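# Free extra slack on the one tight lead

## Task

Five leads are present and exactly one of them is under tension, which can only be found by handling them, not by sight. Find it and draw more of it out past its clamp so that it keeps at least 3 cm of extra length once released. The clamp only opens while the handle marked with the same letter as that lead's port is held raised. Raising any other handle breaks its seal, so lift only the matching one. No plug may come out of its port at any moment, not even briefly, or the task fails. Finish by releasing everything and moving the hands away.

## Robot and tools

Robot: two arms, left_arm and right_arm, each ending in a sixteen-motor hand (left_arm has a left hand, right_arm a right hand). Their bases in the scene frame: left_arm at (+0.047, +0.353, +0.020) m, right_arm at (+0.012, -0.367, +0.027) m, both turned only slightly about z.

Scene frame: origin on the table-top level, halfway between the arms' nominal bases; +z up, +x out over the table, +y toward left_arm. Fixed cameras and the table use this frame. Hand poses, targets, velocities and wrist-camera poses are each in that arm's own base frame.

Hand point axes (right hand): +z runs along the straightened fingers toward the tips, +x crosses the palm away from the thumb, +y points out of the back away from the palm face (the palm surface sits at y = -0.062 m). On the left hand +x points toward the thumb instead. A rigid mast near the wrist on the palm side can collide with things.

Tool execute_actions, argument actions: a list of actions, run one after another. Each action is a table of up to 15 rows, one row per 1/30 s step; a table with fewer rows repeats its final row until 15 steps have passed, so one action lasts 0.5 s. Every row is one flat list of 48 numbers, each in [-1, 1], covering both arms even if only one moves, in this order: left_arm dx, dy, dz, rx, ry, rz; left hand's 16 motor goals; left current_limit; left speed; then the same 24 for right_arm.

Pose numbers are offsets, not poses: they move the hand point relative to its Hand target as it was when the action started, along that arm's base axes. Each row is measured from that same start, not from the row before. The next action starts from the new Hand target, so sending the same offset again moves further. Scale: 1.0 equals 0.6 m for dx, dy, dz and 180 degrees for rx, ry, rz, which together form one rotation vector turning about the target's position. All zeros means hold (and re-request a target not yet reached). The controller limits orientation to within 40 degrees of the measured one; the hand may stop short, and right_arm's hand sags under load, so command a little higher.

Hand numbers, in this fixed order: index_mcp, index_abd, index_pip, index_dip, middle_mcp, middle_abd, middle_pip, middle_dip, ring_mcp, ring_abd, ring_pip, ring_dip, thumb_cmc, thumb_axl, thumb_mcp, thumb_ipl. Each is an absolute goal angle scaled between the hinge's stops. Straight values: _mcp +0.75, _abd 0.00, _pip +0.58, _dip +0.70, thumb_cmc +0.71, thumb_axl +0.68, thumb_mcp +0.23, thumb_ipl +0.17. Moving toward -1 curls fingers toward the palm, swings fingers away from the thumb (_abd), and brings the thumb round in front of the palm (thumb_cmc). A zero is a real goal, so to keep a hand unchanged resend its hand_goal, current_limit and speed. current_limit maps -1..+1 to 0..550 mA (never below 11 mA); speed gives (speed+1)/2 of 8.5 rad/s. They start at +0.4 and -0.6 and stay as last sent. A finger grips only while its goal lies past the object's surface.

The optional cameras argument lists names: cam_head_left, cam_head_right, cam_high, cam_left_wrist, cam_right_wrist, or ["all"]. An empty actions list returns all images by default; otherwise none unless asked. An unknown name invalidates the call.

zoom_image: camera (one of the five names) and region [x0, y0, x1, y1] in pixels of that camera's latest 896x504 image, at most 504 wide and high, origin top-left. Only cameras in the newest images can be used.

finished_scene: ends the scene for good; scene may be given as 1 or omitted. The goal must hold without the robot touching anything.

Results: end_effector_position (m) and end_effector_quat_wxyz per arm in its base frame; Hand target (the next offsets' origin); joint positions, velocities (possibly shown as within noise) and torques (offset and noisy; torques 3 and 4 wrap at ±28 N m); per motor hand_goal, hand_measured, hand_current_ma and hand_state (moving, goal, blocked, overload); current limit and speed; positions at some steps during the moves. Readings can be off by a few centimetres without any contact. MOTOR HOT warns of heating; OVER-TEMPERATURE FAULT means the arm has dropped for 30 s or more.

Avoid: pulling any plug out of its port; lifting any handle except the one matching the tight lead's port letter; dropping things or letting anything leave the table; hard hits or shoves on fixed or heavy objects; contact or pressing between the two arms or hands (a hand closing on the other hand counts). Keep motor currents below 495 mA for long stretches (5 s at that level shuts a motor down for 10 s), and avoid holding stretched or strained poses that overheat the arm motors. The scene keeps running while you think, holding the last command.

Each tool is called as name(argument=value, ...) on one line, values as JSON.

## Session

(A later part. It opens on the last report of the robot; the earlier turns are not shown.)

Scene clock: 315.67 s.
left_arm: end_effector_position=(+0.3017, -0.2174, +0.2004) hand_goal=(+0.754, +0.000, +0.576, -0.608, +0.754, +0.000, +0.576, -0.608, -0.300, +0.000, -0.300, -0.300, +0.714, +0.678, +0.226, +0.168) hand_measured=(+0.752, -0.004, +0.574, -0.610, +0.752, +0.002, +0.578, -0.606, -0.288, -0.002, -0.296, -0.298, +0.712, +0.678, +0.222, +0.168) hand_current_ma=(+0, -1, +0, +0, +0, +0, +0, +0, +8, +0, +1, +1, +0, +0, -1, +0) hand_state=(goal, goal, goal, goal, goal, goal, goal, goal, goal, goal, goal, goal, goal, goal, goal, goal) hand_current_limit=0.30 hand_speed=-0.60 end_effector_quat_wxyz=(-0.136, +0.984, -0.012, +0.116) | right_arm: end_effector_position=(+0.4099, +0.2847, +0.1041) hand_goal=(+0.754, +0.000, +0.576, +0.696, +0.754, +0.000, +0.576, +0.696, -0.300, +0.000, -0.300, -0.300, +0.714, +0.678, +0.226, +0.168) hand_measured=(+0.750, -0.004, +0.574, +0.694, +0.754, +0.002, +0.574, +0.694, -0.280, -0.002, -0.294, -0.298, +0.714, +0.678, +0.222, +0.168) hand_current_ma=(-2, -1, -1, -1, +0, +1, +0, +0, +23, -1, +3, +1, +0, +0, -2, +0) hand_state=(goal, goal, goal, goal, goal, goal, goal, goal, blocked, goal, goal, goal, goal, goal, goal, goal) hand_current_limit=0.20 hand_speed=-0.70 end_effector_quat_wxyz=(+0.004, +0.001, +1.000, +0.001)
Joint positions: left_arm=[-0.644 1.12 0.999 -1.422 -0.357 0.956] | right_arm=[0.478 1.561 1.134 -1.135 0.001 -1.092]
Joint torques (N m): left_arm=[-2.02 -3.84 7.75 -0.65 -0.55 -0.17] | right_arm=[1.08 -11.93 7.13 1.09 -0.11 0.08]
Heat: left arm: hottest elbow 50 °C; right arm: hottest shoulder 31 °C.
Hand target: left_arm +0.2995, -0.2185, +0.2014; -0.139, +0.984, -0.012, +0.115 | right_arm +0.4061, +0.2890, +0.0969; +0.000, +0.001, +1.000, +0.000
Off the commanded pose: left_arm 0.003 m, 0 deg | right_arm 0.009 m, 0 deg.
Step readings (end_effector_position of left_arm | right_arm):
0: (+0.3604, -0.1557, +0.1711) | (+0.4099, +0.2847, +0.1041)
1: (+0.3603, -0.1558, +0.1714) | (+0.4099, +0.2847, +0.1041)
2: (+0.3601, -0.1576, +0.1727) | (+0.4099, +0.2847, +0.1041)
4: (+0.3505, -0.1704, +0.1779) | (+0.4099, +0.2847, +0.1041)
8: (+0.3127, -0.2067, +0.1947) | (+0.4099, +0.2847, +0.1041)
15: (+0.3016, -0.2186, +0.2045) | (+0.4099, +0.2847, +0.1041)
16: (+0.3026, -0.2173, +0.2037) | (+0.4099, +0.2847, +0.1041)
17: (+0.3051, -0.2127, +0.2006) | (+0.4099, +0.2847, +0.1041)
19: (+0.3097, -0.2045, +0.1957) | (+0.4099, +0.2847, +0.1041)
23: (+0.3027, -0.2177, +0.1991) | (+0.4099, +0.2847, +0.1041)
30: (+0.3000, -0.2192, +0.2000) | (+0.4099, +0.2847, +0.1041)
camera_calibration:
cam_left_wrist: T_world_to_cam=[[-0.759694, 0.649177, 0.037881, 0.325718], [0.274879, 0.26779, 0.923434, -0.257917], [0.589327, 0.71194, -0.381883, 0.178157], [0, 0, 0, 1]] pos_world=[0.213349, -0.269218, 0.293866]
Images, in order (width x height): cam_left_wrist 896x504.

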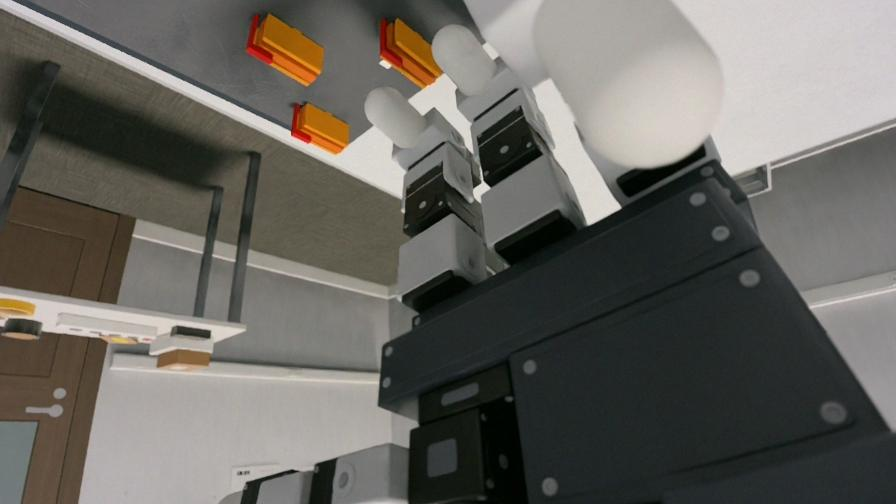

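execute_actions(actions=[[[0.0,0.0,0.0,0,0,0,0.754,-0.36,0.576,-0.609,0.754,0.3,0.576,-0.609,-0.3,0,-0.3,-0.3,0.714,0.678,0.226,0.168,0.6,-0.6,0,0,0,0,0,0,0.754,0,0.576,0.696,0.754,0,0.576,0.696,-0.3,0,-0.3,-0.3,0.714,0.678,0.226,0.168,0.2,-0.7]]])

execute_actions(actions=[[[0.0,0.0,0.0,0,0,0,0.754,-0.36,0.576,-0.5,0.754,0.3,0.576,-0.5,-0.3,0,-0.3,-0.3,0.714,0.678,0.226,0.168,0.6,-0.6,0,0,0,0,0,0,0.754,0,0.576,0.696,0.754,0,0.576,0.696,-0.3,0,-0.3,-0.3,0.714,0.678,0.226,0.168,0.2,-0.7]]])

Scene clock: 324.37 s.
left_arm: end_effector_position=(+0.3018, -0.2175, +0.2005) hand_goal=(+0.754, -0.360, +0.576, -0.608, +0.754, +0.300, +0.576, -0.608, -0.300, +0.000, -0.300, -0.300, +0.714, +0.678, +0.226, +0.168) hand_measured=(+0.752, -0.120, +0.574, -0.610, +0.752, +0.118, +0.578, -0.606, -0.288, -0.002, -0.296, -0.298, +0.712, +0.678, +0.222, +0.168) hand_current_ma=(+0, +440, +0, +0, +0, -440, +0, +0, +8, +0, +1, +1, +0, +0, -1, +0) hand_state=(goal, blocked, goal, goal, goal, blocked, goal, goal, goal, goal, goal, goal, goal, goal, goal, goal) hand_current_limit=0.60 hand_speed=-0.60 end_effector_quat_wxyz=(-0.136, +0.984, -0.012, +0.116) | right_arm: end_effector_position=(+0.4099, +0.2847, +0.1041) hand_goal=(+0.754, +0.000, +0.576, +0.696, +0.754, +0.000, +0.576, +0.696, -0.300, +0.000, -0.300, -0.300, +0.714, +0.678, +0.226, +0.168) hand_measured=(+0.750, -0.004, +0.574, +0.694, +0.754, +0.002, +0.574, +0.694, -0.280, -0.002, -0.294, -0.298, +0.714, +0.678, +0.222, +0.168) hand_current_ma=(-2, -1, -1, -1, +0, +1, +0, +0, +23, -1, +3, +1, +0, +0, -2, +0) hand_state=(goal, goal, goal, goal, goal, goal, goal, goal, blocked, goal, goal, goal, goal, goal, goal, goal) hand_current_limit=0.20 hand_speed=-0.70 end_effector_quat_wxyz=(+0.004, +0.001, +1.000, +0.001)
Joint positions: left_arm=[-0.645 1.12 0.999 -1.422 -0.358 0.954] | right_arm=[0.478 1.561 1.134 -1.135 0.001 -1.092]
Joint torques (N m): left_arm=[-1.32 -3.19 8.03 -0.34 -0.61 -0.13] | right_arm=[1.08 -11.93 7.13 1.09 -0.11 0.08]
Heat: left arm: hottest elbow 50 °C; right arm: hottest shoulder 31 °C.
Hand target: left_arm +0.2995, -0.2186, +0.2014; -0.139, +0.984, -0.012, +0.115 | right_arm +0.4061, +0.2890, +0.0969; +0.000, +0.001, +1.000, +0.000
Off the commanded pose: left_arm 0.003 m, 0 deg | right_arm 0.009 m, 0 deg.
Step readings (end_effector_position of left_arm | right_arm):
0: (+0.3017, -0.2173, +0.2004) | (+0.4099, +0.2847, +0.1041)
1: (+0.3017, -0.2173, +0.2004) | (+0.4099, +0.2847, +0.1041)
2: (+0.3018, -0.2173, +0.2004) | (+0.4099, +0.2847, +0.1041)
4: (+0.3017, -0.2174, +0.2005) | (+0.4099, +0.2847, +0.1041)
8: (+0.3017, -0.2175, +0.2005) | (+0.4099, +0.2847, +0.1041)
15: (+0.3018, -0.2175, +0.2005) | (+0.4099, +0.2847, +0.1041)

Scene clock: 325.07 s.
left_arm: end_effector_position=(+0.3018, -0.2175, +0.2005) hand_goal=(+0.754, -0.360, +0.576, -0.500, +0.754, +0.300, +0.576, -0.500, -0.300, +0.000, -0.300, -0.300, +0.714, +0.678, +0.226, +0.168) hand_measured=(+0.752, -0.120, +0.574, -0.508, +0.752, +0.118, +0.576, -0.506, -0.288, -0.002, -0.296, -0.298, +0.712, +0.678, +0.222, +0.168) hand_current_ma=(+0, +440, +0, -3, +0, -440, +0, -1, +8, +0, +1, +1, +0, +0, -1, +0) hand_state=(goal, blocked, goal, goal, goal, blocked, goal, goal, goal, goal, goal, goal, goal, goal, goal, goal) hand_current_limit=0.60 hand_speed=-0.60 end_effector_quat_wxyz=(-0.136, +0.984, -0.012, +0.116) | right_arm: end_effector_position=(+0.4099, +0.2847, +0.1041) hand_goal=(+0.754, +0.000, +0.576, +0.696, +0.754, +0.000, +0.576, +0.696, -0.300, +0.000, -0.300, -0.300, +0.714, +0.678, +0.226, +0.168) hand_measured=(+0.750, -0.004, +0.574, +0.694, +0.754, +0.002, +0.574, +0.694, -0.280, -0.002, -0.294, -0.298, +0.714, +0.678, +0.222, +0.168) hand_current_ma=(-2, -1, -1, -1, +0, +1, +0, +0, +23, -1, +3, +1, +0, +0, -2, +0) hand_state=(goal, goal, goal, goal, goal, goal, goal, goal, blocked, goal, goal, goal, goal, goal, goal, goal) hand_current_limit=0.20 hand_speed=-0.70 end_effector_quat_wxyz=(+0.004, +0.001, +1.000, +0.001)
Joint positions: left_arm=[-0.645 1.12 0.999 -1.422 -0.358 0.954] | right_arm=[0.478 1.561 1.134 -1.135 0.001 -1.092]
Joint torques (N m): left_arm=[-1.32 -4.13 7.9 -0.55 -0.59 -0.17] | right_arm=[0.97 -11.87 7.13 1.09 -0.11 0.08]
Heat: left arm: hottest elbow 49 °C; right arm: hottest shoulder 31 °C.
Hand target: left_arm +0.2994, -0.2186, +0.2014; -0.139, +0.984, -0.012, +0.115 | right_arm +0.4061, +0.2890, +0.0969; +0.000, +0.001, +1.000, +0.000
Off the commanded pose: left_arm 0.003 m, 0 deg | right_arm 0.009 m, 0 deg.
Step readings (end_effector_position of left_arm | right_arm):
0: (+0.3018, -0.2175, +0.2005) | (+0.4099, +0.2847, +0.1041)
1: (+0.3018, -0.2175, +0.2005) | (+0.4099, +0.2847, +0.1041)
2: (+0.3018, -0.2175, +0.2005) | (+0.4099, +0.2847, +0.1041)
4: (+0.3018, -0.2175, +0.2005) | (+0.4099, +0.2847, +0.1041)
8: (+0.3018, -0.2175, +0.2005) | (+0.4099, +0.2847, +0.1041)
15: (+0.3018, -0.2175, +0.2005) | (+0.4099, +0.2847, +0.1041)

execute_actions(actions=[[[0.095,0.105,-0.005,-0.089,0.067,0,0.754,0.15,0.576,-0.391,0.754,-0.15,0.576,-0.391,0.754,-0.15,0.576,-0.391,0.714,0.678,0.226,0.168,0.4,-0.4,0,0,0,0,0,0,0.754,0,0.576,0.696,0.754,0,0.576,0.696,-0.3,0,-0.3,-0.3,0.714,0.678,0.226,0.168,0.2,-0.7]],[[0,0,0,0,0,0,0.754,0.15,0.576,-0.391,0.754,-0.15,0.576,-0.391,0.754,-0.15,0.576,-0.391,0.714,0.678,0.226,0.168,0.4,-0.4,0,0,0,0,0,0,0.754,0,0.576,0.696,0.754,0,0.576,0.696,-0.3,0,-0.3,-0.3,0.714,0.678,0.226,0.168,0.2,-0.7]]], cameras=["cam_left_wrist","cam_high"])

Scene clock: 329.70 s.
left_arm: end_effector_position=(+0.3371, -0.1519, +0.1754) hand_goal=(+0.754, +0.150, +0.576, -0.390, +0.754, -0.150, +0.576, -0.390, +0.754, -0.150, +0.576, -0.390, +0.714, +0.678, +0.226, +0.168) hand_measured=(+0.752, +0.146, +0.574, -0.392, +0.752, -0.144, +0.576, -0.392, +0.750, -0.146, +0.574, -0.386, +0.714, +0.678, +0.222, +0.168) hand_current_ma=(+0, -1, +0, +0, +0, +1, +0, +0, -1, +1, +0, +1, +0, +0, -1, +0) hand_state=(goal, goal, goal, goal, goal, goal, goal, goal, goal, goal, goal, goal, goal, goal, goal, goal) hand_current_limit=0.40 hand_speed=-0.40 end_effector_quat_wxyz=(-0.005, +1.000, -0.008, -0.013) | right_arm: end_effector_position=(+0.4099, +0.2847, +0.1041) hand_goal=(+0.754, +0.000, +0.576, +0.696, +0.754, +0.000, +0.576, +0.696, -0.300, +0.000, -0.300, -0.300, +0.714, +0.678, +0.226, +0.168) hand_measured=(+0.750, -0.004, +0.574, +0.694, +0.754, +0.002, +0.574, +0.694, -0.280, -0.002, -0.294, -0.298, +0.714, +0.678, +0.222, +0.168) hand_current_ma=(-2, -1, -1, -1, +0, +1, +0, +0, +23, -1, +3, +1, +0, +0, -2, +0) hand_state=(goal, goal, goal, goal, goal, goal, goal, goal, blocked, goal, goal, goal, goal, goal, goal, goal) hand_current_limit=0.20 hand_speed=-0.70 end_effector_quat_wxyz=(+0.004, +0.001, +1.000, +0.001)
Joint positions: left_arm=[-0.209 1.225 0.999 -1.372 -0.005 1.378] | right_arm=[0.478 1.561 1.134 -1.135 0.001 -1.092]
Joint torques (N m): left_arm=[-1.14 -4.72 11.67 -0.35 0.1 0.08] | right_arm=[1.03 -11.87 7.12 1.11 -0.11 0.07]
Heat: left arm: hottest elbow 49 °C; right arm: hottest shoulder 31 °C.
Hand target: left_arm +0.3565, -0.1555, +0.1984; +0.002, +1.000, -0.011, +0.012 | right_arm +0.4061, +0.2890, +0.0969; +0.000, +0.001, +1.000, +0.000
Off the commanded pose: left_arm 0.030 m, 3 deg | right_arm 0.009 m, 0 deg.
Step readings (end_effector_position of left_arm | right_arm):
0: (+0.3018, -0.2175, +0.2005) | (+0.4099, +0.2847, +0.1041)
1: (+0.3014, -0.2178, +0.2004) | (+0.4099, +0.2847, +0.1041)
2: (+0.2995, -0.2197, +0.2001) | (+0.4099, +0.2847, +0.1041)
4: (+0.3067, -0.2122, +0.2011) | (+0.4099, +0.2847, +0.1041)
8: (+0.3416, -0.1577, +0.1988) | (+0.4099, +0.2847, +0.1041)
15: (+0.3430, -0.1481, +0.1778) | (+0.4099, +0.2847, +0.1041)
16: (+0.3422, -0.1490, +0.1762) | (+0.4099, +0.2847, +0.1041)
17: (+0.3412, -0.1498, +0.1752) | (+0.4099, +0.2847, +0.1041)
19: (+0.3400, -0.1504, +0.1750) | (+0.4099, +0.2847, +0.1041)
23: (+0.3383, -0.1514, +0.1752) | (+0.4099, +0.2847, +0.1041)
30: (+0.3373, -0.1519, +0.1754) | (+0.4099, +0.2847, +0.1041)
camera_calibration:
cam_left_wrist: T_world_to_cam=[[-0.75489, 0.652576, 0.0654591, 0.305143], [0.486448, 0.490166, 0.72326, -0.264539], [0.439897, 0.577825, -0.687466, 0.184751], [0, 0, 0, 1]] pos_world=[0.277763, -0.176215, 0.298366]
Images, in order (width x height): cam_high 896x504, cam_left_wrist 896x504.

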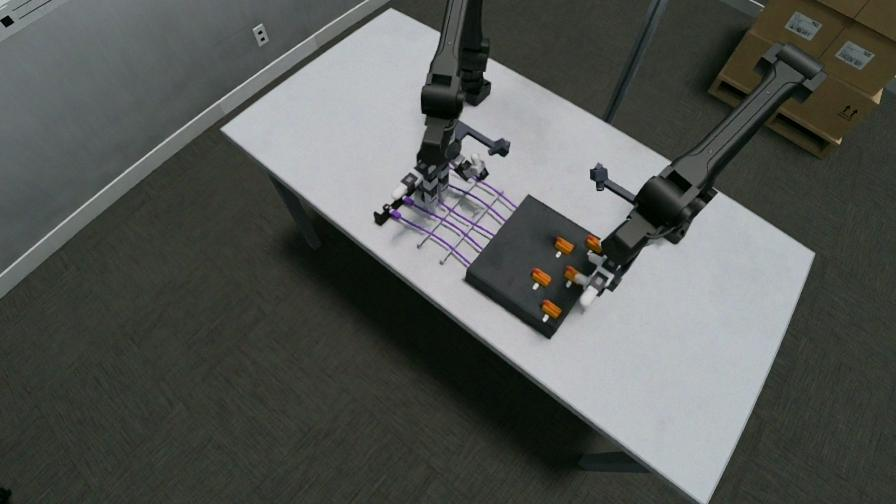

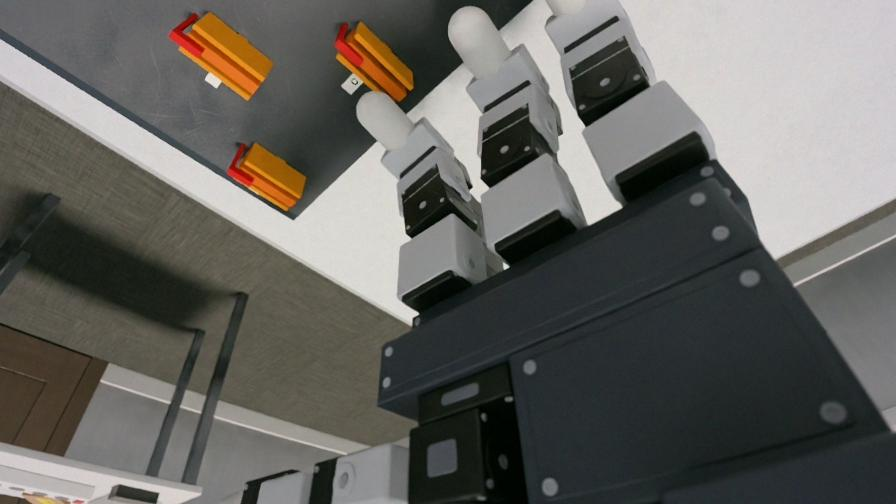

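execute_actions(actions=[[[0.028,-0.006,0.01,0,0,0,0.754,0.15,0.576,-0.391,0.754,-0.15,0.576,-0.391,0.754,-0.15,0.576,-0.391,0.714,0.678,0.226,0.168,0.4,-0.4,0,0,0,0,0,0,0.754,0,0.576,0.696,0.754,0,0.576,0.696,-0.3,0,-0.3,-0.3,0.714,0.678,0.226,0.168,0.2,-0.7]]])

Scene clock: 330.77 s.
left_arm: end_effector_position=(+0.3556, -0.1560, +0.1830) hand_goal=(+0.754, +0.150, +0.576, -0.390, +0.754, -0.150, +0.576, -0.390, +0.754, -0.150, +0.576, -0.390, +0.714, +0.678, +0.226, +0.168) hand_measured=(+0.752, +0.146, +0.574, -0.392, +0.752, -0.146, +0.576, -0.392, +0.750, -0.146, +0.574, -0.386, +0.714, +0.678, +0.222, +0.168) hand_current_ma=(+0, -1, +0, +0, +0, +1, +0, +0, -1, +1, +0, +1, +0, +0, -1, +0) hand_state=(goal, goal, goal, goal, goal, goal, goal, goal, goal, goal, goal, goal, goal, goal, goal, goal) hand_current_limit=0.40 hand_speed=-0.40 end_effector_quat_wxyz=(-0.003, +1.000, -0.009, -0.006) | right_arm: end_effector_position=(+0.4099, +0.2847, +0.1041) hand_goal=(+0.754, +0.000, +0.576, +0.696, +0.754, +0.000, +0.576, +0.696, -0.300, +0.000, -0.300, -0.300, +0.714, +0.678, +0.226, +0.168) hand_measured=(+0.750, -0.004, +0.574, +0.694, +0.754, +0.002, +0.574, +0.694, -0.280, -0.002, -0.294, -0.298, +0.714, +0.678, +0.222, +0.168) hand_current_ma=(-2, -1, -1, -1, +0, +1, +0, +0, +23, -1, +3, +1, +0, +0, -2, +0) hand_state=(goal, goal, goal, goal, goal, goal, goal, goal, blocked, goal, goal, goal, goal, goal, goal, goal) hand_current_limit=0.20 hand_speed=-0.70 end_effector_quat_wxyz=(+0.004, +0.001, +1.000, +0.001)
Joint positions: left_arm=[-0.209 1.263 1.051 -1.372 -0.004 1.379] | right_arm=[0.478 1.561 1.134 -1.135 0.001 -1.092]
Joint torques (N m): left_arm=[-0.91 -4.66 11.95 -0.55 0.12 0.07] | right_arm=[1.08 -11.93 7.12 1.07 -0.11 0.07]
Heat: left arm: hottest elbow 49 °C; right arm: hottest shoulder 31 °C.
Hand target: left_arm +0.3733, -0.1591, +0.2043; +0.002, +1.000, -0.011, +0.012 | right_arm +0.4061, +0.2890, +0.0969; +0.000, +0.001, +1.000, +0.000
Off the commanded pose: left_arm 0.028 m, 2 deg | right_arm 0.009 m, 0 deg.
Step readings (end_effector_position of left_arm | right_arm):
0: (+0.3370, -0.1520, +0.1754) | (+0.4099, +0.2847, +0.1041)
1: (+0.3371, -0.1520, +0.1756) | (+0.4099, +0.2847, +0.1041)
2: (+0.3377, -0.1521, +0.1758) | (+0.4099, +0.2847, +0.1041)
4: (+0.3417, -0.1530, +0.1777) | (+0.4099, +0.2847, +0.1041)
8: (+0.3527, -0.1553, +0.1825) | (+0.4099, +0.2847, +0.1041)
15: (+0.3556, -0.1560, +0.1832) | (+0.4099, +0.2847, +0.1041)

execute_actions(actions=[[[-0.012,0.002,-0.05,0,0.003,0,0.754,0.15,0.576,-0.391,0.754,-0.15,0.576,-0.391,0.754,-0.15,0.576,-0.391,0.714,0.678,0.226,0.168,0.4,-0.4,0,0,0,0,0,0,0.754,0,0.576,0.696,0.754,0,0.576,0.696,-0.3,0,-0.3,-0.3,0.714,0.678,0.226,0.168,0.2,-0.7]],[[-0.012,0.001,-0.046,0,0.003,0,0.754,0.15,0.576,-0.391,0.754,-0.15,0.576,-0.391,0.754,-0.15,0.576,-0.391,0.714,0.678,0.226,0.168,0.4,-0.4,0,0,0,0,0,0,0.754,0,0.576,0.696,0.754,0,0.576,0.696,-0.3,0,-0.3,-0.3,0.714,0.678,0.226,0.168,0.2,-0.7]]], cameras=["cam_left_wrist"])

Scene clock: 332.77 s.
left_arm: end_effector_position=(+0.3569, -0.1570, +0.1499) hand_goal=(+0.754, +0.150, +0.576, -0.390, +0.754, -0.150, +0.576, -0.390, +0.754, -0.150, +0.576, -0.390, +0.714, +0.678, +0.226, +0.168) hand_measured=(+0.752, +0.146, +0.574, -0.392, +0.752, -0.146, +0.576, -0.392, +0.750, -0.146, +0.574, -0.386, +0.714, +0.678, +0.222, +0.168) hand_current_ma=(+0, -1, +0, +0, +0, +1, +0, +0, -1, +1, +0, +1, +0, +0, -1, +0) hand_state=(goal, goal, goal, goal, goal, goal, goal, goal, goal, goal, goal, goal, goal, goal, goal, goal) hand_current_limit=0.40 hand_speed=-0.40 end_effector_quat_wxyz=(+0.000, +1.000, -0.009, +0.001) | right_arm: end_effector_position=(+0.4099, +0.2847, +0.1041) hand_goal=(+0.754, +0.000, +0.576, +0.696, +0.754, +0.000, +0.576, +0.696, -0.300, +0.000, -0.300, -0.300, +0.714, +0.678, +0.226, +0.168) hand_measured=(+0.750, -0.004, +0.574, +0.694, +0.754, +0.002, +0.574, +0.694, -0.280, -0.002, -0.294, -0.298, +0.714, +0.678, +0.222, +0.168) hand_current_ma=(-2, -1, -1, -1, +0, +1, +0, +0, +23, -1, +3, +1, +0, +0, -2, +0) hand_state=(goal, goal, goal, goal, goal, goal, goal, goal, blocked, goal, goal, goal, goal, goal, goal, goal) hand_current_limit=0.20 hand_speed=-0.70 end_effector_quat_wxyz=(+0.004, +0.001, +1.000, +0.001)
Joint positions: left_arm=[-0.209 1.281 0.974 -1.261 0 1.379] | right_arm=[0.478 1.561 1.134 -1.135 0.001 -1.092]
Joint torques (N m): left_arm=[-0.73 -4.72 7.2 0.36 0.16 0.07] | right_arm=[1.03 -11.87 7.12 1.09 -0.11 0.08]
Heat: left arm: hottest elbow 49 °C; right arm: hottest shoulder 31 °C.
Hand target: left_arm +0.3589, -0.1573, +0.1468; +0.002, +1.000, -0.011, +0.002 | right_arm +0.4061, +0.2890, +0.0969; +0.000, +0.001, +1.000, +0.000
Off the commanded pose: left_arm 0.004 m, 0 deg | right_arm 0.009 m, 0 deg.
Step readings (end_effector_position of left_arm | right_arm):
0: (+0.3556, -0.1560, +0.1830) | (+0.4099, +0.2847, +0.1041)
1: (+0.3556, -0.1560, +0.1830) | (+0.4099, +0.2847, +0.1041)
2: (+0.3557, -0.1560, +0.1831) | (+0.4099, +0.2847, +0.1041)
4: (+0.3578, -0.1566, +0.1830) | (+0.4099, +0.2847, +0.1041)
8: (+0.3641, -0.1580, +0.1828) | (+0.4099, +0.2847, +0.1041)
15: (+0.3644, -0.1582, +0.1802) | (+0.4099, +0.2847, +0.1041)
16: (+0.3643, -0.1581, +0.1797) | (+0.4099, +0.2847, +0.1041)
17: (+0.3643, -0.1582, +0.1778) | (+0.4099, +0.2847, +0.1041)
19: (+0.3637, -0.1582, +0.1714) | (+0.4099, +0.2847, +0.1041)
23: (+0.3560, -0.1566, +0.1545) | (+0.4099, +0.2847, +0.1041)
30: (+0.3564, -0.1569, +0.1498) | (+0.4099, +0.2847, +0.1041)
camera_calibration:
cam_left_wrist: T_world_to_cam=[[-0.755603, 0.653975, 0.0371671, 0.329861], [0.46648, 0.497402, 0.731429, -0.246219], [0.459849, 0.570007, -0.680904, 0.15205], [0, 0, 0, 1]] pos_world=[0.29418, -0.179921, 0.271363]
Images, in order (width x height): cam_left_wrist 896x504.

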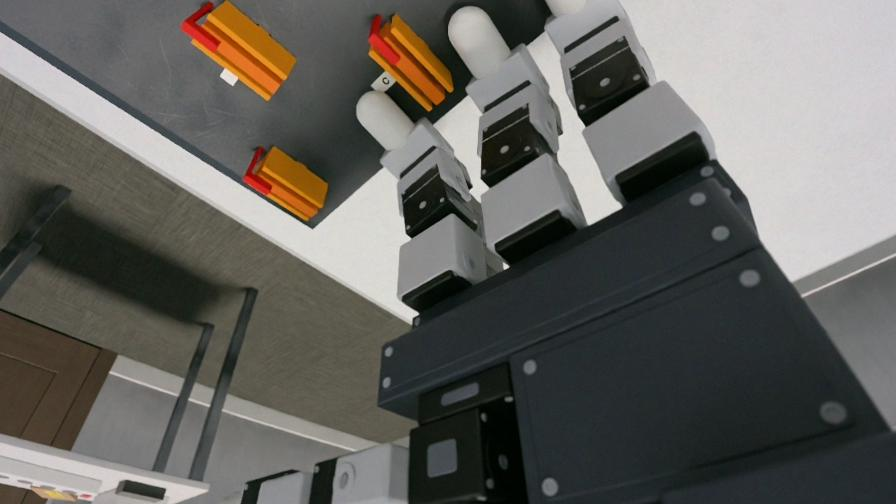

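execute_actions(actions=[[[0,0,0,0,0,0,0.754,-0.4,0.576,-0.391,0.754,0.4,0.576,-0.391,0.754,0.0,0.576,-0.391,0.714,0.678,0.226,0.168,0.2,-0.7,0,0,0,0,0,0,0.754,0,0.576,0.696,0.754,0,0.576,0.696,-0.3,0,-0.3,-0.3,0.714,0.678,0.226,0.168,0.2,-0.7]],[[0,0,0,0,0,0,0.754,-0.4,0.576,-0.391,0.754,0.4,0.576,-0.391,0.754,0.6,0.576,-0.391,0.714,0.678,0.226,0.168,0.2,-0.7,0,0,0,0,0,0,0.754,0,0.576,0.696,0.754,0,0.576,0.696,-0.3,0,-0.3,-0.3,0.714,0.678,0.226,0.168,0.2,-0.7]]], cameras=["cam_left_wrist"])

zoom_image(camera="cam_left_wrist", region=[340, 0, 620, 200])

Scene clock: 334.53 s.
left_arm: end_effector_position=(+0.3568, -0.1570, +0.1491) hand_goal=(+0.754, -0.400, +0.576, -0.390, +0.754, +0.400, +0.576, -0.390, +0.754, +0.600, +0.576, -0.390, +0.714, +0.678, +0.226, +0.168) hand_measured=(+0.754, -0.116, +0.574, -0.394, +0.754, +0.110, +0.576, -0.392, +0.752, +0.316, +0.574, -0.386, +0.714, +0.678, +0.222, +0.168) hand_current_ma=(+0, +330, -1, -1, +0, -330, +0, +0, -1, -330, +0, +1, +0, +0, -1, +0) hand_state=(goal, blocked, goal, goal, goal, blocked, goal, goal, goal, blocked, goal, goal, goal, goal, goal, goal) hand_current_limit=0.20 hand_speed=-0.70 end_effector_quat_wxyz=(+0.000, +1.000, -0.009, +0.001) | right_arm: end_effector_position=(+0.4099, +0.2847, +0.1041) hand_goal=(+0.754, +0.000, +0.576, +0.696, +0.754, +0.000, +0.576, +0.696, -0.300, +0.000, -0.300, -0.300, +0.714, +0.678, +0.226, +0.168) hand_measured=(+0.750, -0.004, +0.574, +0.694, +0.754, +0.002, +0.574, +0.694, -0.280, -0.002, -0.294, -0.298, +0.714, +0.678, +0.222, +0.168) hand_current_ma=(-2, -1, -1, -1, +0, +1, +0, +0, +23, -1, +3, +1, +0, +0, -2, +0) hand_state=(goal, goal, goal, goal, goal, goal, goal, goal, blocked, goal, goal, goal, goal, goal, goal, goal) hand_current_limit=0.20 hand_speed=-0.70 end_effector_quat_wxyz=(+0.004, +0.001, +1.000, +0.001)
Joint positions: left_arm=[-0.209 1.281 0.972 -1.259 0 1.38] | right_arm=[0.478 1.561 1.134 -1.135 0.001 -1.092]
Joint torques (N m): left_arm=[-0.91 -4.48 7.12 0.28 0.1 0.08] | right_arm=[1.08 -11.81 7.12 1.09 -0.11 0.08]
Heat: left arm: hottest elbow 49 °C; right arm: hottest shoulder 31 °C.
Hand target: left_arm +0.3589, -0.1573, +0.1467; +0.002, +1.000, -0.011, +0.002 | right_arm +0.4061, +0.2890, +0.0969; +0.000, +0.001, +1.000, +0.000
Off the commanded pose: left_arm 0.003 m, 0 deg | right_arm 0.009 m, 0 deg.
Step readings (end_effector_position of left_arm | right_arm):
0: (+0.3569, -0.1570, +0.1499) | (+0.4099, +0.2847, +0.1041)
1: (+0.3569, -0.1570, +0.1499) | (+0.4099, +0.2847, +0.1041)
2: (+0.3569, -0.1570, +0.1499) | (+0.4099, +0.2847, +0.1041)
4: (+0.3570, -0.1570, +0.1499) | (+0.4099, +0.2847, +0.1041)
8: (+0.3569, -0.1570, +0.1495) | (+0.4099, +0.2847, +0.1041)
15: (+0.3571, -0.1571, +0.1494) | (+0.4099, +0.2847, +0.1041)
16: (+0.3571, -0.1571, +0.1494) | (+0.4099, +0.2847, +0.1041)
17: (+0.3571, -0.1571, +0.1494) | (+0.4099, +0.2847, +0.1041)
19: (+0.3571, -0.1571, +0.1494) | (+0.4099, +0.2847, +0.1041)
23: (+0.3571, -0.1571, +0.1494) | (+0.4099, +0.2847, +0.1041)
30: (+0.3568, -0.1570, +0.1491) | (+0.4099, +0.2847, +0.1041)
camera_calibration:
cam_left_wrist: T_world_to_cam=[[-0.755363, 0.654258, 0.0370562, 0.32975], [0.46678, 0.497501, 0.73117, -0.245541], [0.459938, 0.569596, -0.681188, 0.151575], [0, 0, 0, 1]] pos_world=[0.29398, -0.179921, 0.270564]
Images, in order (width x height): cam_left_wrist 896x504.

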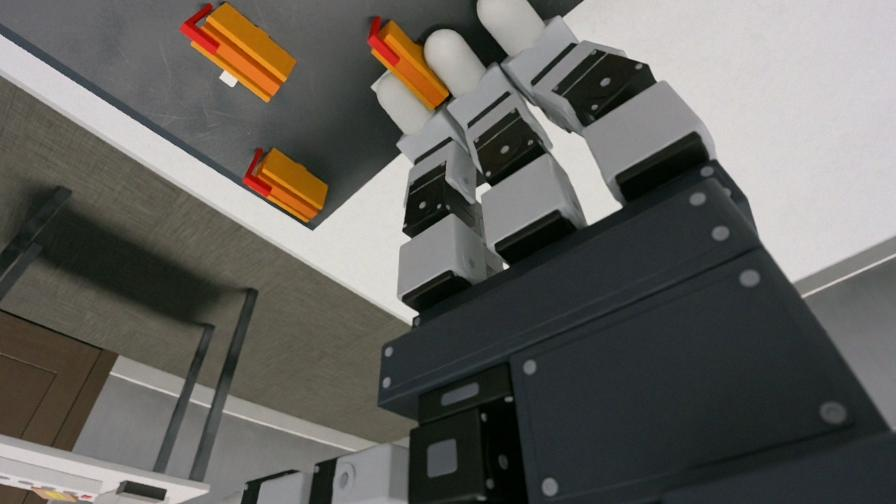

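Scaled by 1.800 from the camera's 896x504 image, which has a finer 1280x720 frame.

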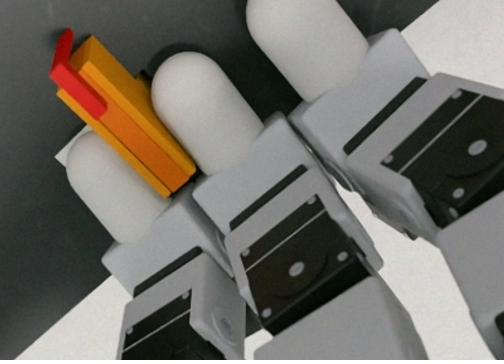

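zoom_image(camera="cam_left_wrist", region=[360, 0, 470, 130])

Scaled by 3.877 from the camera's 896x504 image, which has a finer 1280x720 frame.

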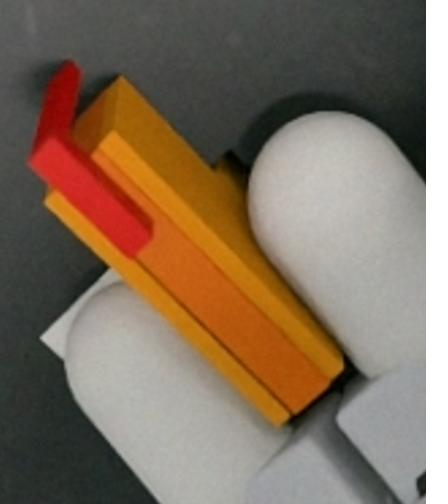

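execute_actions(actions=[[[0.006,0,0.02,0,0,0,0.754,-0.45,0.576,-0.391,0.754,0.45,0.576,-0.391,0.754,0.65,0.576,-0.391,0.714,0.678,0.226,0.168,0.65,-0.6,0,0,0,0,0,0,0.754,0,0.576,0.696,0.754,0,0.576,0.696,-0.3,0,-0.3,-0.3,0.714,0.678,0.226,0.168,0.2,-0.7]],[[0.012,-0.002,0.025,0,0,0,0.754,-0.45,0.576,-0.391,0.754,0.45,0.576,-0.391,0.754,0.65,0.576,-0.391,0.714,0.678,0.226,0.168,0.65,-0.6,0,0,0,0,0,0,0.754,0,0.576,0.696,0.754,0,0.576,0.696,-0.3,0,-0.3,-0.3,0.714,0.678,0.226,0.168,0.2,-0.7]]], cameras=["cam_left_wrist"])

zoom_image(camera="cam_left_wrist", region=[350, 0, 470, 130])

Scene clock: 336.60 s.
left_arm: end_effector_position=(+0.3555, -0.1568, +0.1490) hand_goal=(+0.754, -0.450, +0.576, -0.390, +0.754, +0.450, +0.576, -0.390, +0.754, +0.650, +0.576, -0.390, +0.714, +0.678, +0.226, +0.168) hand_measured=(+0.754, -0.116, +0.572, -0.396, +0.754, +0.118, +0.576, -0.386, +0.752, +0.324, +0.574, -0.386, +0.714, +0.678, +0.222, +0.168) hand_current_ma=(+0, +454, -1, -2, +0, -454, +0, +1, -1, -454, +0, +1, +0, +0, -1, +0) hand_state=(goal, blocked, goal, goal, goal, blocked, goal, goal, goal, blocked, goal, goal, goal, goal, goal, goal) hand_current_limit=0.65 hand_speed=-0.60 end_effector_quat_wxyz=(-0.002, +1.000, -0.009, -0.011) | right_arm: end_effector_position=(+0.4099, +0.2847, +0.1041) hand_goal=(+0.754, +0.000, +0.576, +0.696, +0.754, +0.000, +0.576, +0.696, -0.300, +0.000, -0.300, -0.300, +0.714, +0.678, +0.226, +0.168) hand_measured=(+0.750, -0.004, +0.574, +0.694, +0.754, +0.002, +0.574, +0.694, -0.280, -0.002, -0.294, -0.298, +0.714, +0.678, +0.222, +0.168) hand_current_ma=(-2, -1, -1, -1, +0, +1, +0, +0, +23, -1, +3, +1, +0, +0, -2, +0) hand_state=(goal, goal, goal, goal, goal, goal, goal, goal, blocked, goal, goal, goal, goal, goal, goal, goal) hand_current_limit=0.20 hand_speed=-0.70 end_effector_quat_wxyz=(+0.004, +0.001, +1.000, +0.001)
Joint positions: left_arm=[-0.209 1.293 0.985 -1.284 0.001 1.38] | right_arm=[0.478 1.561 1.134 -1.135 0.001 -1.092]
Joint torques (N m): left_arm=[-1.08 -5.89 11.88 -1.72 0.11 0.07] | right_arm=[1.03 -11.87 7.15 1.07 -0.11 0.08]
Heat: left arm: hottest elbow 49 °C; right arm: hottest shoulder 31 °C.
Hand target: left_arm +0.3696, -0.1585, +0.1738; +0.002, +1.000, -0.011, +0.002 | right_arm +0.4061, +0.2890, +0.0969; +0.000, +0.001, +1.000, +0.000
Off the commanded pose: left_arm 0.028 m, 2 deg | right_arm 0.009 m, 0 deg.
Step readings (end_effector_position of left_arm | right_arm):
0: (+0.3568, -0.1570, +0.1491) | (+0.4099, +0.2847, +0.1041)
1: (+0.3568, -0.1570, +0.1491) | (+0.4099, +0.2847, +0.1041)
2: (+0.3567, -0.1570, +0.1491) | (+0.4099, +0.2847, +0.1041)
4: (+0.3564, -0.1570, +0.1490) | (+0.4099, +0.2847, +0.1041)
8: (+0.3561, -0.1569, +0.1490) | (+0.4099, +0.2847, +0.1041)
15: (+0.3555, -0.1568, +0.1489) | (+0.4099, +0.2847, +0.1041)
16: (+0.3553, -0.1567, +0.1489) | (+0.4099, +0.2847, +0.1041)
17: (+0.3547, -0.1567, +0.1488) | (+0.4099, +0.2847, +0.1041)
19: (+0.3545, -0.1566, +0.1488) | (+0.4099, +0.2847, +0.1041)
23: (+0.3552, -0.1568, +0.1489) | (+0.4099, +0.2847, +0.1041)
30: (+0.3556, -0.1568, +0.1490) | (+0.4099, +0.2847, +0.1041)
camera_calibration:
cam_left_wrist: T_world_to_cam=[[-0.754243, 0.654013, 0.0581803, 0.325116], [0.484149, 0.494108, 0.72212, -0.250371], [0.443528, 0.572822, -0.689317, 0.159558], [0, 0, 0, 1]] pos_world=[0.295665, -0.180318, 0.271869]
Images, in order (width x height): cam_left_wrist 896x504.

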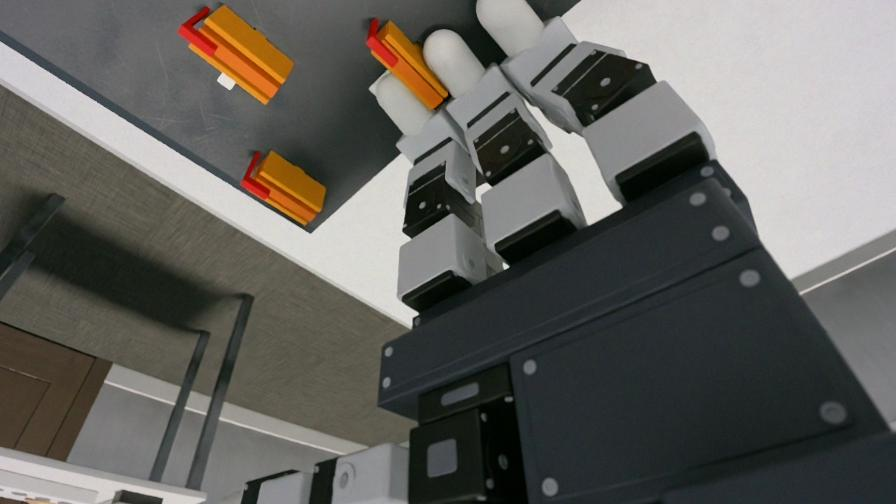

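Scaled by 3.877 from the camera's 896x504 image, which has a finer 1280x720 frame.

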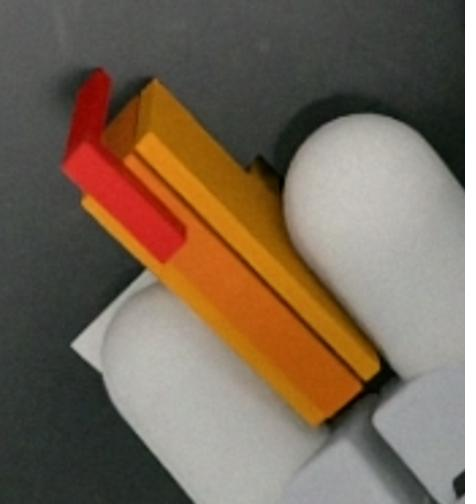

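execute_actions(actions=[[[0.01,-0.002,0.025,0,-0.003,0,0.754,-0.45,0.576,-0.391,0.754,0.45,0.576,-0.391,0.754,0.65,0.576,-0.391,0.714,0.678,0.226,0.168,0.7,-0.6,0,0,0,0,0,0,0.754,0,0.576,0.696,0.754,0,0.576,0.696,-0.3,0,-0.3,-0.3,0.714,0.678,0.226,0.168,0.2,-0.7]]], cameras=["cam_left_wrist"])

zoom_image(camera="cam_left_wrist", region=[350, 0, 470, 130])

Scene clock: 337.70 s.
left_arm: end_effector_position=(+0.3568, -0.1570, +0.1565) hand_goal=(+0.754, -0.450, +0.576, -0.390, +0.754, +0.450, +0.576, -0.390, +0.754, +0.650, +0.576, -0.390, +0.714, +0.678, +0.226, +0.168) hand_measured=(+0.756, -0.116, +0.578, -0.384, +0.758, +0.120, +0.580, -0.384, +0.756, +0.326, +0.576, -0.386, +0.714, +0.678, +0.222, +0.168) hand_current_ma=(+0, +468, +0, +2, +1, -467, +1, +2, +0, -467, +0, +1, +0, +0, -1, +0) hand_state=(goal, blocked, goal, goal, goal, blocked, goal, goal, goal, blocked, goal, goal, goal, goal, goal, goal) hand_current_limit=0.70 hand_speed=-0.60 end_effector_quat_wxyz=(-0.003, +1.000, -0.009, -0.018) | right_arm: end_effector_position=(+0.4099, +0.2847, +0.1041) hand_goal=(+0.754, +0.000, +0.576, +0.696, +0.754, +0.000, +0.576, +0.696, -0.300, +0.000, -0.300, -0.300, +0.714, +0.678, +0.226, +0.168) hand_measured=(+0.750, -0.004, +0.574, +0.694, +0.754, +0.002, +0.574, +0.694, -0.280, -0.002, -0.294, -0.298, +0.714, +0.678, +0.222, +0.168) hand_current_ma=(-2, -1, -1, -1, +0, +1, +0, +0, +23, -1, +3, +1, +0, +0, -2, +0) hand_state=(goal, goal, goal, goal, goal, goal, goal, goal, blocked, goal, goal, goal, goal, goal, goal, goal) hand_current_limit=0.20 hand_speed=-0.70 end_effector_quat_wxyz=(+0.004, +0.001, +1.000, +0.001)
Joint positions: left_arm=[-0.209 1.3 1.013 -1.32 0 1.38] | right_arm=[0.478 1.561 1.134 -1.135 0.001 -1.092]
Joint torques (N m): left_arm=[-0.73 -6.01 12.68 -1.55 0.03 0.02] | right_arm=[1.08 -11.87 7.1 1.09 -0.11 0.08]
Heat: left arm: hottest elbow 50 °C; right arm: hottest shoulder 31 °C.
Hand target: left_arm +0.3756, -0.1597, +0.1887; +0.002, +1.000, -0.011, +0.007 | right_arm +0.4061, +0.2890, +0.0969; +0.000, +0.001, +1.000, +0.000
Off the commanded pose: left_arm 0.038 m, 3 deg | right_arm 0.009 m, 0 deg.
Step readings (end_effector_position of left_arm | right_arm):
0: (+0.3555, -0.1568, +0.1490) | (+0.4099, +0.2847, +0.1041)
1: (+0.3555, -0.1568, +0.1492) | (+0.4099, +0.2847, +0.1041)
2: (+0.3557, -0.1569, +0.1496) | (+0.4099, +0.2847, +0.1041)
4: (+0.3562, -0.1570, +0.1507) | (+0.4099, +0.2847, +0.1041)
8: (+0.3568, -0.1570, +0.1542) | (+0.4099, +0.2847, +0.1041)
15: (+0.3569, -0.1570, +0.1565) | (+0.4099, +0.2847, +0.1041)
camera_calibration:
cam_left_wrist: T_world_to_cam=[[-0.753264, 0.653842, 0.0713005, 0.323363], [0.494586, 0.491635, 0.716715, -0.259547], [0.433564, 0.57514, -0.693712, 0.168811], [0, 0, 0, 1]] pos_world=[0.298756, -0.180916, 0.280072]
Images, in order (width x height): cam_left_wrist 896x504.

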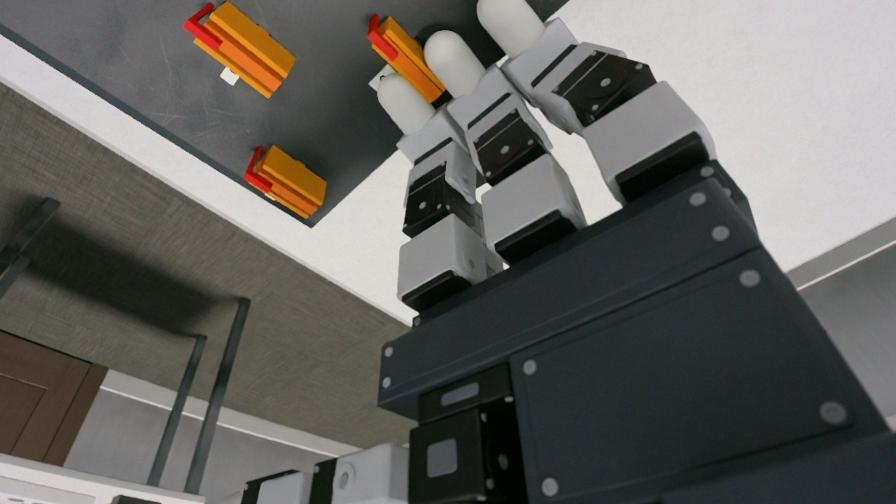

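Scaled by 3.877 from the camera's 896x504 image, which has a finer 1280x720 frame.

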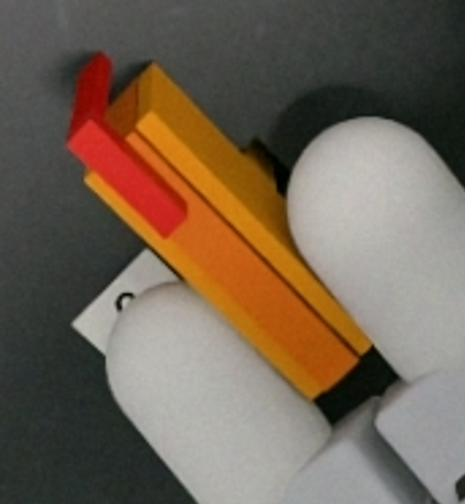

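execute_actions(actions=[[[0,0,0.0,0,0,0,0.754,0.15,0.576,-0.391,0.754,-0.17,0.576,-0.391,0.754,-0.1,0.576,-0.391,0.714,0.678,0.226,0.168,0.4,-0.5,0,0,0,0,0,0,0.754,0,0.576,0.696,0.754,0,0.576,0.696,-0.3,0,-0.3,-0.3,0.714,0.678,0.226,0.168,0.2,-0.7]],[[0,0,0.07,0,0,0,0.754,0.15,0.576,-0.391,0.754,-0.17,0.576,-0.391,0.754,-0.1,0.576,-0.391,0.714,0.678,0.226,0.168,0.4,-0.5,0,0,0,0,0,0,0.754,0,0.576,0.696,0.754,0,0.576,0.696,-0.3,0,-0.3,-0.3,0.714,0.678,0.226,0.168,0.2,-0.7]],[[0,-0.03,0.01,0,0,0,0.754,0.15,0.576,0.261,0.754,-0.17,0.576,0.261,0.754,-0.1,0.576,0.261,0.714,0.678,0.226,0.168,0.4,-0.4,0,0,0,0,0,0,0.754,0,0.576,0.696,0.754,0,0.576,0.696,-0.3,0,-0.3,-0.3,0.714,0.678,0.226,0.168,0.2,-0.7]]])

Scene clock: 347.10 s.
left_arm: end_effector_position=(+0.3598, -0.1716, +0.2117) hand_goal=(+0.754, +0.150, +0.576, +0.262, +0.754, -0.170, +0.576, +0.262, +0.754, -0.100, +0.576, +0.262, +0.714, +0.678, +0.226, +0.168) hand_measured=(+0.754, +0.146, +0.578, +0.260, +0.754, -0.164, +0.578, +0.260, +0.754, -0.096, +0.576, +0.260, +0.714, +0.678, +0.222, +0.168) hand_current_ma=(+0, -1, +0, -1, +0, +1, +0, +0, +0, +1, +0, -1, +0, +0, -1, +0) hand_state=(goal, goal, goal, goal, goal, goal, goal, goal, goal, goal, goal, goal, goal, goal, goal, goal) hand_current_limit=0.40 hand_speed=-0.40 end_effector_quat_wxyz=(-0.003, +1.000, -0.012, -0.017) | right_arm: end_effector_position=(+0.4099, +0.2847, +0.1041) hand_goal=(+0.754, +0.000, +0.576, +0.696, +0.754, +0.000, +0.576, +0.696, -0.300, +0.000, -0.300, -0.300, +0.714, +0.678, +0.226, +0.168) hand_measured=(+0.750, -0.004, +0.574, +0.694, +0.754, +0.002, +0.574, +0.694, -0.280, -0.002, -0.294, -0.298, +0.714, +0.678, +0.222, +0.168) hand_current_ma=(-2, -1, -1, -1, +0, +1, +0, +0, +23, -1, +3, +1, +0, +0, -2, +0) hand_state=(goal, goal, goal, goal, goal, goal, goal, goal, blocked, goal, goal, goal, goal, goal, goal, goal) hand_current_limit=0.20 hand_speed=-0.70 end_effector_quat_wxyz=(+0.004, +0.001, +1.000, +0.001)
Joint positions: left_arm=[-0.247 1.285 1.147 -1.467 0.001 1.348] | right_arm=[0.478 1.561 1.134 -1.135 0.001 -1.092]
Joint torques (N m): left_arm=[-1.85 -5.83 12.14 -0.66 -0.02 -0.08] | right_arm=[0.97 -11.81 7.12 1.09 -0.11 0.08]
Heat: left arm: hottest elbow 52 °C; right arm: hottest shoulder 31 °C.
Hand target: left_arm +0.3757, -0.1778, +0.2368; +0.002, +1.000, -0.011, +0.007 | right_arm +0.4061, +0.2890, +0.0969; +0.000, +0.001, +1.000, +0.000
Off the commanded pose: left_arm 0.030 m, 3 deg | right_arm 0.009 m, 0 deg.
Step readings (end_effector_position of left_arm | right_arm):
0: (+0.3569, -0.1571, +0.1566) | (+0.4099, +0.2847, +0.1041)
1: (+0.3569, -0.1571, +0.1566) | (+0.4099, +0.2847, +0.1041)
2: (+0.3565, -0.1570, +0.1566) | (+0.4099, +0.2847, +0.1041)
4: (+0.3557, -0.1568, +0.1570) | (+0.4099, +0.2847, +0.1041)
8: (+0.3581, -0.1572, +0.1620) | (+0.4099, +0.2847, +0.1041)
15: (+0.3580, -0.1572, +0.1628) | (+0.4099, +0.2847, +0.1041)
16: (+0.3580, -0.1572, +0.1631) | (+0.4099, +0.2847, +0.1041)
17: (+0.3568, -0.1570, +0.1642) | (+0.4099, +0.2847, +0.1041)
19: (+0.3545, -0.1565, +0.1707) | (+0.4099, +0.2847, +0.1041)
23: (+0.3589, -0.1574, +0.1904) | (+0.4099, +0.2847, +0.1041)
30: (+0.3620, -0.1581, +0.2040) | (+0.4099, +0.2847, +0.1041)
31: (+0.3616, -0.1580, +0.2040) | (+0.4099, +0.2847, +0.1041)
32: (+0.3611, -0.1582, +0.2041) | (+0.4099, +0.2847, +0.1041)
34: (+0.3602, -0.1597, +0.2050) | (+0.4099, +0.2847, +0.1041)
38: (+0.3591, -0.1675, +0.2088) | (+0.4099, +0.2847, +0.1041)
45: (+0.3597, -0.1717, +0.2117) | (+0.4099, +0.2847, +0.1041)

execute_actions(actions=[[[-0.014,0,-0.056,0,0.002,0,0.754,0.15,0.576,0.261,0.754,-0.17,0.576,0.261,0.754,-0.1,0.576,0.261,0.714,0.678,0.226,0.168,0.4,-0.5,0,0,0,0,0,0,0.754,0,0.576,0.696,0.754,0,0.576,0.696,-0.3,0,-0.3,-0.3,0.714,0.678,0.226,0.168,0.2,-0.7]],[[-0.0147,0.0,-0.054,0,0.002,0,0.754,0.1,0.576,0.261,0.754,-0.1,0.576,0.261,0.754,-0.05,0.576,0.261,0.714,0.678,0.226,0.168,0.4,-0.6,0,0,0,0,0,0,0.754,0,0.576,0.696,0.754,0,0.576,0.696,-0.3,0,-0.3,-0.3,0.714,0.678,0.226,0.168,0.2,-0.7]]], cameras=["cam_left_wrist"])

zoom_image(camera="cam_left_wrist", region=[340, 0, 570, 180])

Scene clock: 348.97 s.
left_arm: end_effector_position=(+0.3584, -0.1739, +0.1743) hand_goal=(+0.754, +0.100, +0.576, +0.262, +0.754, -0.100, +0.576, +0.262, +0.754, -0.050, +0.576, +0.262, +0.714, +0.678, +0.226, +0.168) hand_measured=(+0.756, +0.090, +0.574, +0.256, +0.754, -0.102, +0.578, +0.260, +0.754, -0.052, +0.576, +0.260, +0.714, +0.678, +0.222, +0.168) hand_current_ma=(+0, -3, +0, -2, +0, +0, +0, +0, +0, +0, +0, -1, +0, +0, -2, +0) hand_state=(goal, goal, goal, goal, goal, goal, goal, goal, goal, goal, goal, goal, goal, goal, goal, goal) hand_current_limit=0.40 hand_speed=-0.60 end_effector_quat_wxyz=(-0.001, +1.000, -0.010, -0.003) | right_arm: end_effector_position=(+0.4099, +0.2847, +0.1041) hand_goal=(+0.754, +0.000, +0.576, +0.696, +0.754, +0.000, +0.576, +0.696, -0.300, +0.000, -0.300, -0.300, +0.714, +0.678, +0.226, +0.168) hand_measured=(+0.750, -0.004, +0.574, +0.694, +0.754, +0.002, +0.574, +0.694, -0.280, -0.002, -0.294, -0.298, +0.714, +0.678, +0.222, +0.168) hand_current_ma=(-2, -1, -1, -1, +0, +1, +0, +0, +23, -1, +3, +1, +0, +0, -2, +0) hand_state=(goal, goal, goal, goal, goal, goal, goal, goal, blocked, goal, goal, goal, goal, goal, goal, goal) hand_current_limit=0.20 hand_speed=-0.70 end_effector_quat_wxyz=(+0.004, +0.001, +1.000, +0.001)
Joint positions: left_arm=[-0.255 1.282 1.042 -1.336 0 1.336] | right_arm=[0.478 1.561 1.134 -1.135 0.001 -1.092]
Joint torques (N m): left_arm=[-1.61 -5.66 6.74 0.7 0.11 -0.09] | right_arm=[1.03 -11.87 7.12 1.09 -0.11 0.08]
Heat: left arm: hottest elbow 52 °C; right arm: hottest shoulder 31 °C.
Hand target: left_arm +0.3584, -0.1778, +0.1707; +0.002, +1.000, -0.011, +0.001 | right_arm +0.4061, +0.2890, +0.0969; +0.000, +0.001, +1.000, +0.000
Off the commanded pose: left_arm 0.005 m, 0 deg | right_arm 0.009 m, 0 deg.
Step readings (end_effector_position of left_arm | right_arm):
0: (+0.3599, -0.1716, +0.2117) | (+0.4099, +0.2847, +0.1041)
1: (+0.3599, -0.1716, +0.2117) | (+0.4099, +0.2847, +0.1041)
2: (+0.3601, -0.1716, +0.2117) | (+0.4099, +0.2847, +0.1041)
4: (+0.3633, -0.1725, +0.2122) | (+0.4099, +0.2847, +0.1041)
8: (+0.3686, -0.1744, +0.2102) | (+0.4099, +0.2847, +0.1041)
15: (+0.3661, -0.1740, +0.2040) | (+0.4099, +0.2847, +0.1041)
16: (+0.3662, -0.1740, +0.2038) | (+0.4099, +0.2847, +0.1041)
17: (+0.3667, -0.1742, +0.2022) | (+0.4099, +0.2847, +0.1041)
19: (+0.3661, -0.1744, +0.1936) | (+0.4099, +0.2847, +0.1041)
23: (+0.3563, -0.1730, +0.1742) | (+0.4099, +0.2847, +0.1041)
30: (+0.3584, -0.1737, +0.1743) | (+0.4099, +0.2847, +0.1041)
camera_calibration:
cam_left_wrist: T_world_to_cam=[[-0.753262, 0.656226, 0.0443142, 0.339417], [0.473716, 0.494557, 0.728702, -0.258946], [0.456277, 0.569896, -0.683396, 0.179415], [0, 0, 0, 1]] pos_world=[0.296473, -0.196919, 0.296265]
Images, in order (width x height): cam_left_wrist 896x504.

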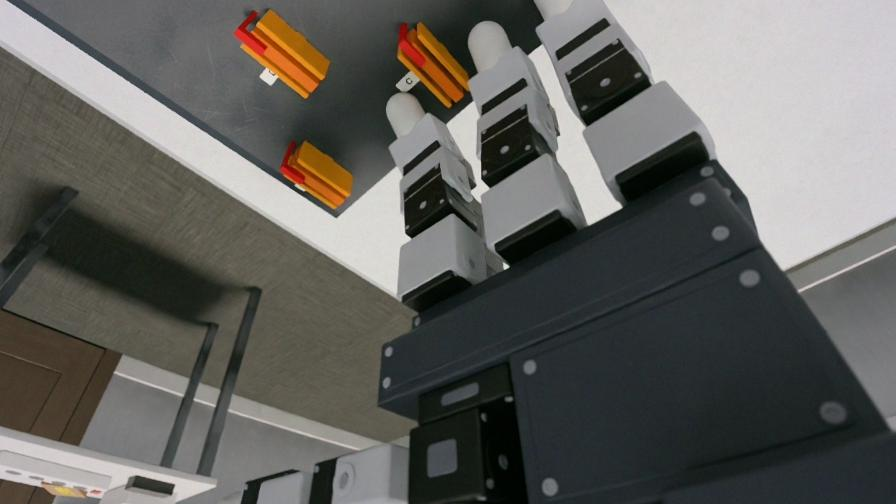

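Scaled by 2.191 from the camera's 896x504 image, which has a finer 1280x720 frame.

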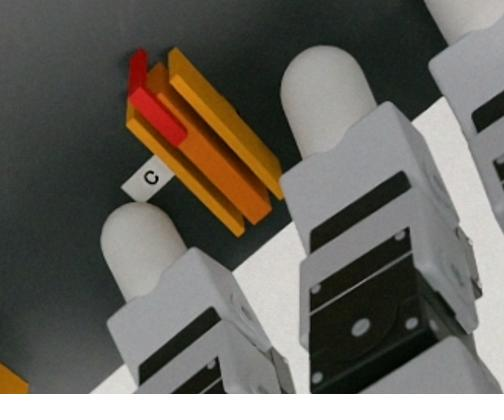

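execute_actions(actions=[[[0,0,0,0,0,0,0.754,-0.5,0.576,0.261,0.754,0.5,0.576,0.261,0.754,0.1,0.576,0.261,0.714,0.678,0.226,0.168,0.3,-0.6,0,0,0,0,0,0,0.754,0,0.576,0.696,0.754,0,0.576,0.696,-0.3,0,-0.3,-0.3,0.714,0.678,0.226,0.168,0.2,-0.7]],[[0,0,0,0,0,0,0.754,-0.5,0.576,0.261,0.754,0.5,0.576,0.261,0.754,0.7,0.576,0.261,0.714,0.678,0.226,0.168,0.7,-0.6,0,0,0,0,0,0,0.754,0,0.576,0.696,0.754,0,0.576,0.696,-0.3,0,-0.3,-0.3,0.714,0.678,0.226,0.168,0.2,-0.7]]], cameras=["cam_left_wrist"])

zoom_image(camera="cam_left_wrist", region=[380, 0, 520, 130])

Scene clock: 350.63 s.
left_arm: end_effector_position=(+0.3590, -0.1743, +0.1736) hand_goal=(+0.754, -0.500, +0.576, +0.262, +0.754, +0.500, +0.576, +0.262, +0.754, +0.700, +0.576, +0.262, +0.714, +0.678, +0.226, +0.168) hand_measured=(+0.754, -0.118, +0.574, +0.262, +0.758, +0.062, +0.576, +0.258, +0.754, +0.250, +0.576, +0.260, +0.714, +0.678, +0.222, +0.168) hand_current_ma=(+0, +468, +0, +0, +1, -467, +0, -1, +0, -467, +0, +0, +0, +0, -2, +0) hand_state=(goal, blocked, goal, goal, goal, blocked, goal, goal, goal, blocked, goal, goal, goal, goal, goal, goal) hand_current_limit=0.70 hand_speed=-0.60 end_effector_quat_wxyz=(+0.001, +1.000, -0.010, -0.001) | right_arm: end_effector_position=(+0.4099, +0.2847, +0.1041) hand_goal=(+0.754, +0.000, +0.576, +0.696, +0.754, +0.000, +0.576, +0.696, -0.300, +0.000, -0.300, -0.300, +0.714, +0.678, +0.226, +0.168) hand_measured=(+0.750, -0.004, +0.574, +0.694, +0.754, +0.002, +0.574, +0.694, -0.280, -0.002, -0.294, -0.298, +0.714, +0.678, +0.222, +0.168) hand_current_ma=(-2, -1, -1, -1, +0, +1, +0, +0, +23, -1, +3, +1, +0, +0, -2, +0) hand_state=(goal, goal, goal, goal, goal, goal, goal, goal, blocked, goal, goal, goal, goal, goal, goal, goal) hand_current_limit=0.20 hand_speed=-0.70 end_effector_quat_wxyz=(+0.004, +0.001, +1.000, +0.001)
Joint positions: left_arm=[-0.255 1.282 1.04 -1.33 0.002 1.335] | right_arm=[0.478 1.561 1.134 -1.135 0.001 -1.092]
Joint torques (N m): left_arm=[-1.2 -6.48 6.63 0.29 0.09 -0.09] | right_arm=[1.03 -11.87 7.12 1.09 -0.11 0.08]
Heat: left arm: hottest elbow 52 °C; right arm: hottest shoulder 31 °C.
Hand target: left_arm +0.3584, -0.1778, +0.1707; +0.002, +1.000, -0.011, +0.001 | right_arm +0.4061, +0.2890, +0.0969; +0.000, +0.001, +1.000, +0.000
Off the commanded pose: left_arm 0.005 m, 0 deg | right_arm 0.009 m, 0 deg.
Step readings (end_effector_position of left_arm | right_arm):
0: (+0.3584, -0.1738, +0.1743) | (+0.4099, +0.2847, +0.1041)
1: (+0.3584, -0.1738, +0.1743) | (+0.4099, +0.2847, +0.1041)
2: (+0.3591, -0.1740, +0.1744) | (+0.4099, +0.2847, +0.1041)
4: (+0.3599, -0.1744, +0.1745) | (+0.4099, +0.2847, +0.1041)
8: (+0.3591, -0.1743, +0.1736) | (+0.4099, +0.2847, +0.1041)
15: (+0.3591, -0.1743, +0.1736) | (+0.4099, +0.2847, +0.1041)
16: (+0.3591, -0.1743, +0.1736) | (+0.4099, +0.2847, +0.1041)
17: (+0.3591, -0.1743, +0.1736) | (+0.4099, +0.2847, +0.1041)
19: (+0.3591, -0.1743, +0.1736) | (+0.4099, +0.2847, +0.1041)
23: (+0.3590, -0.1743, +0.1736) | (+0.4099, +0.2847, +0.1041)
30: (+0.3590, -0.1743, +0.1736) | (+0.4099, +0.2847, +0.1041)
camera_calibration:
cam_left_wrist: T_world_to_cam=[[-0.753918, 0.655748, 0.0400246, 0.341119], [0.470987, 0.497013, 0.7288, -0.257118], [0.458017, 0.568307, -0.683556, 0.177939], [0, 0, 0, 1]] pos_world=[0.296776, -0.197021, 0.295366]
Images, in order (width x height): cam_left_wrist 896x504.

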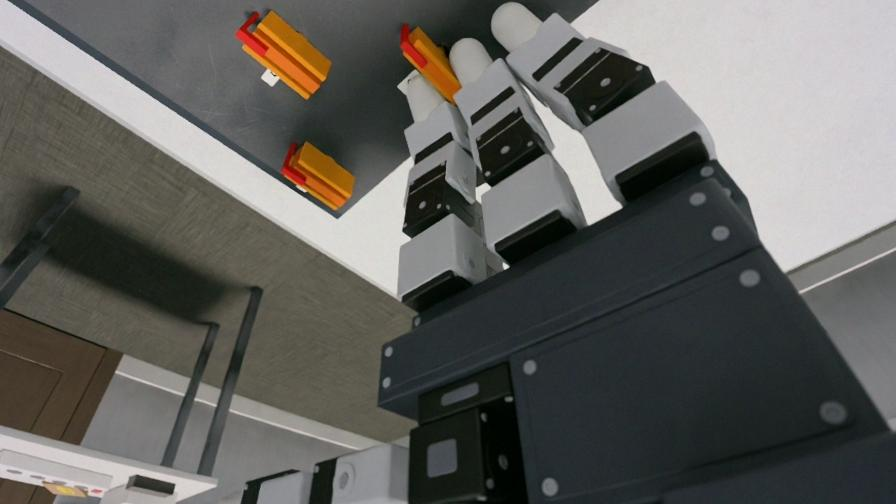

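Scaled by 3.600 from the camera's 896x504 image, which has a finer 1280x720 frame.

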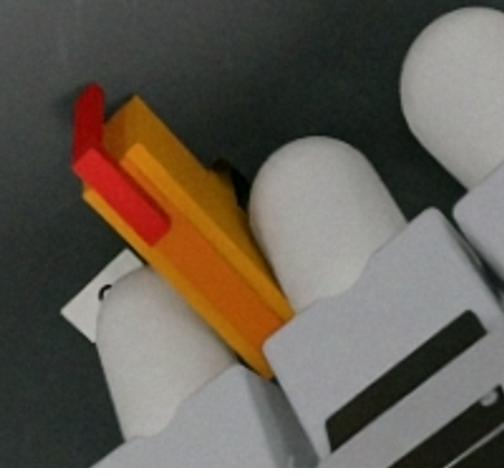

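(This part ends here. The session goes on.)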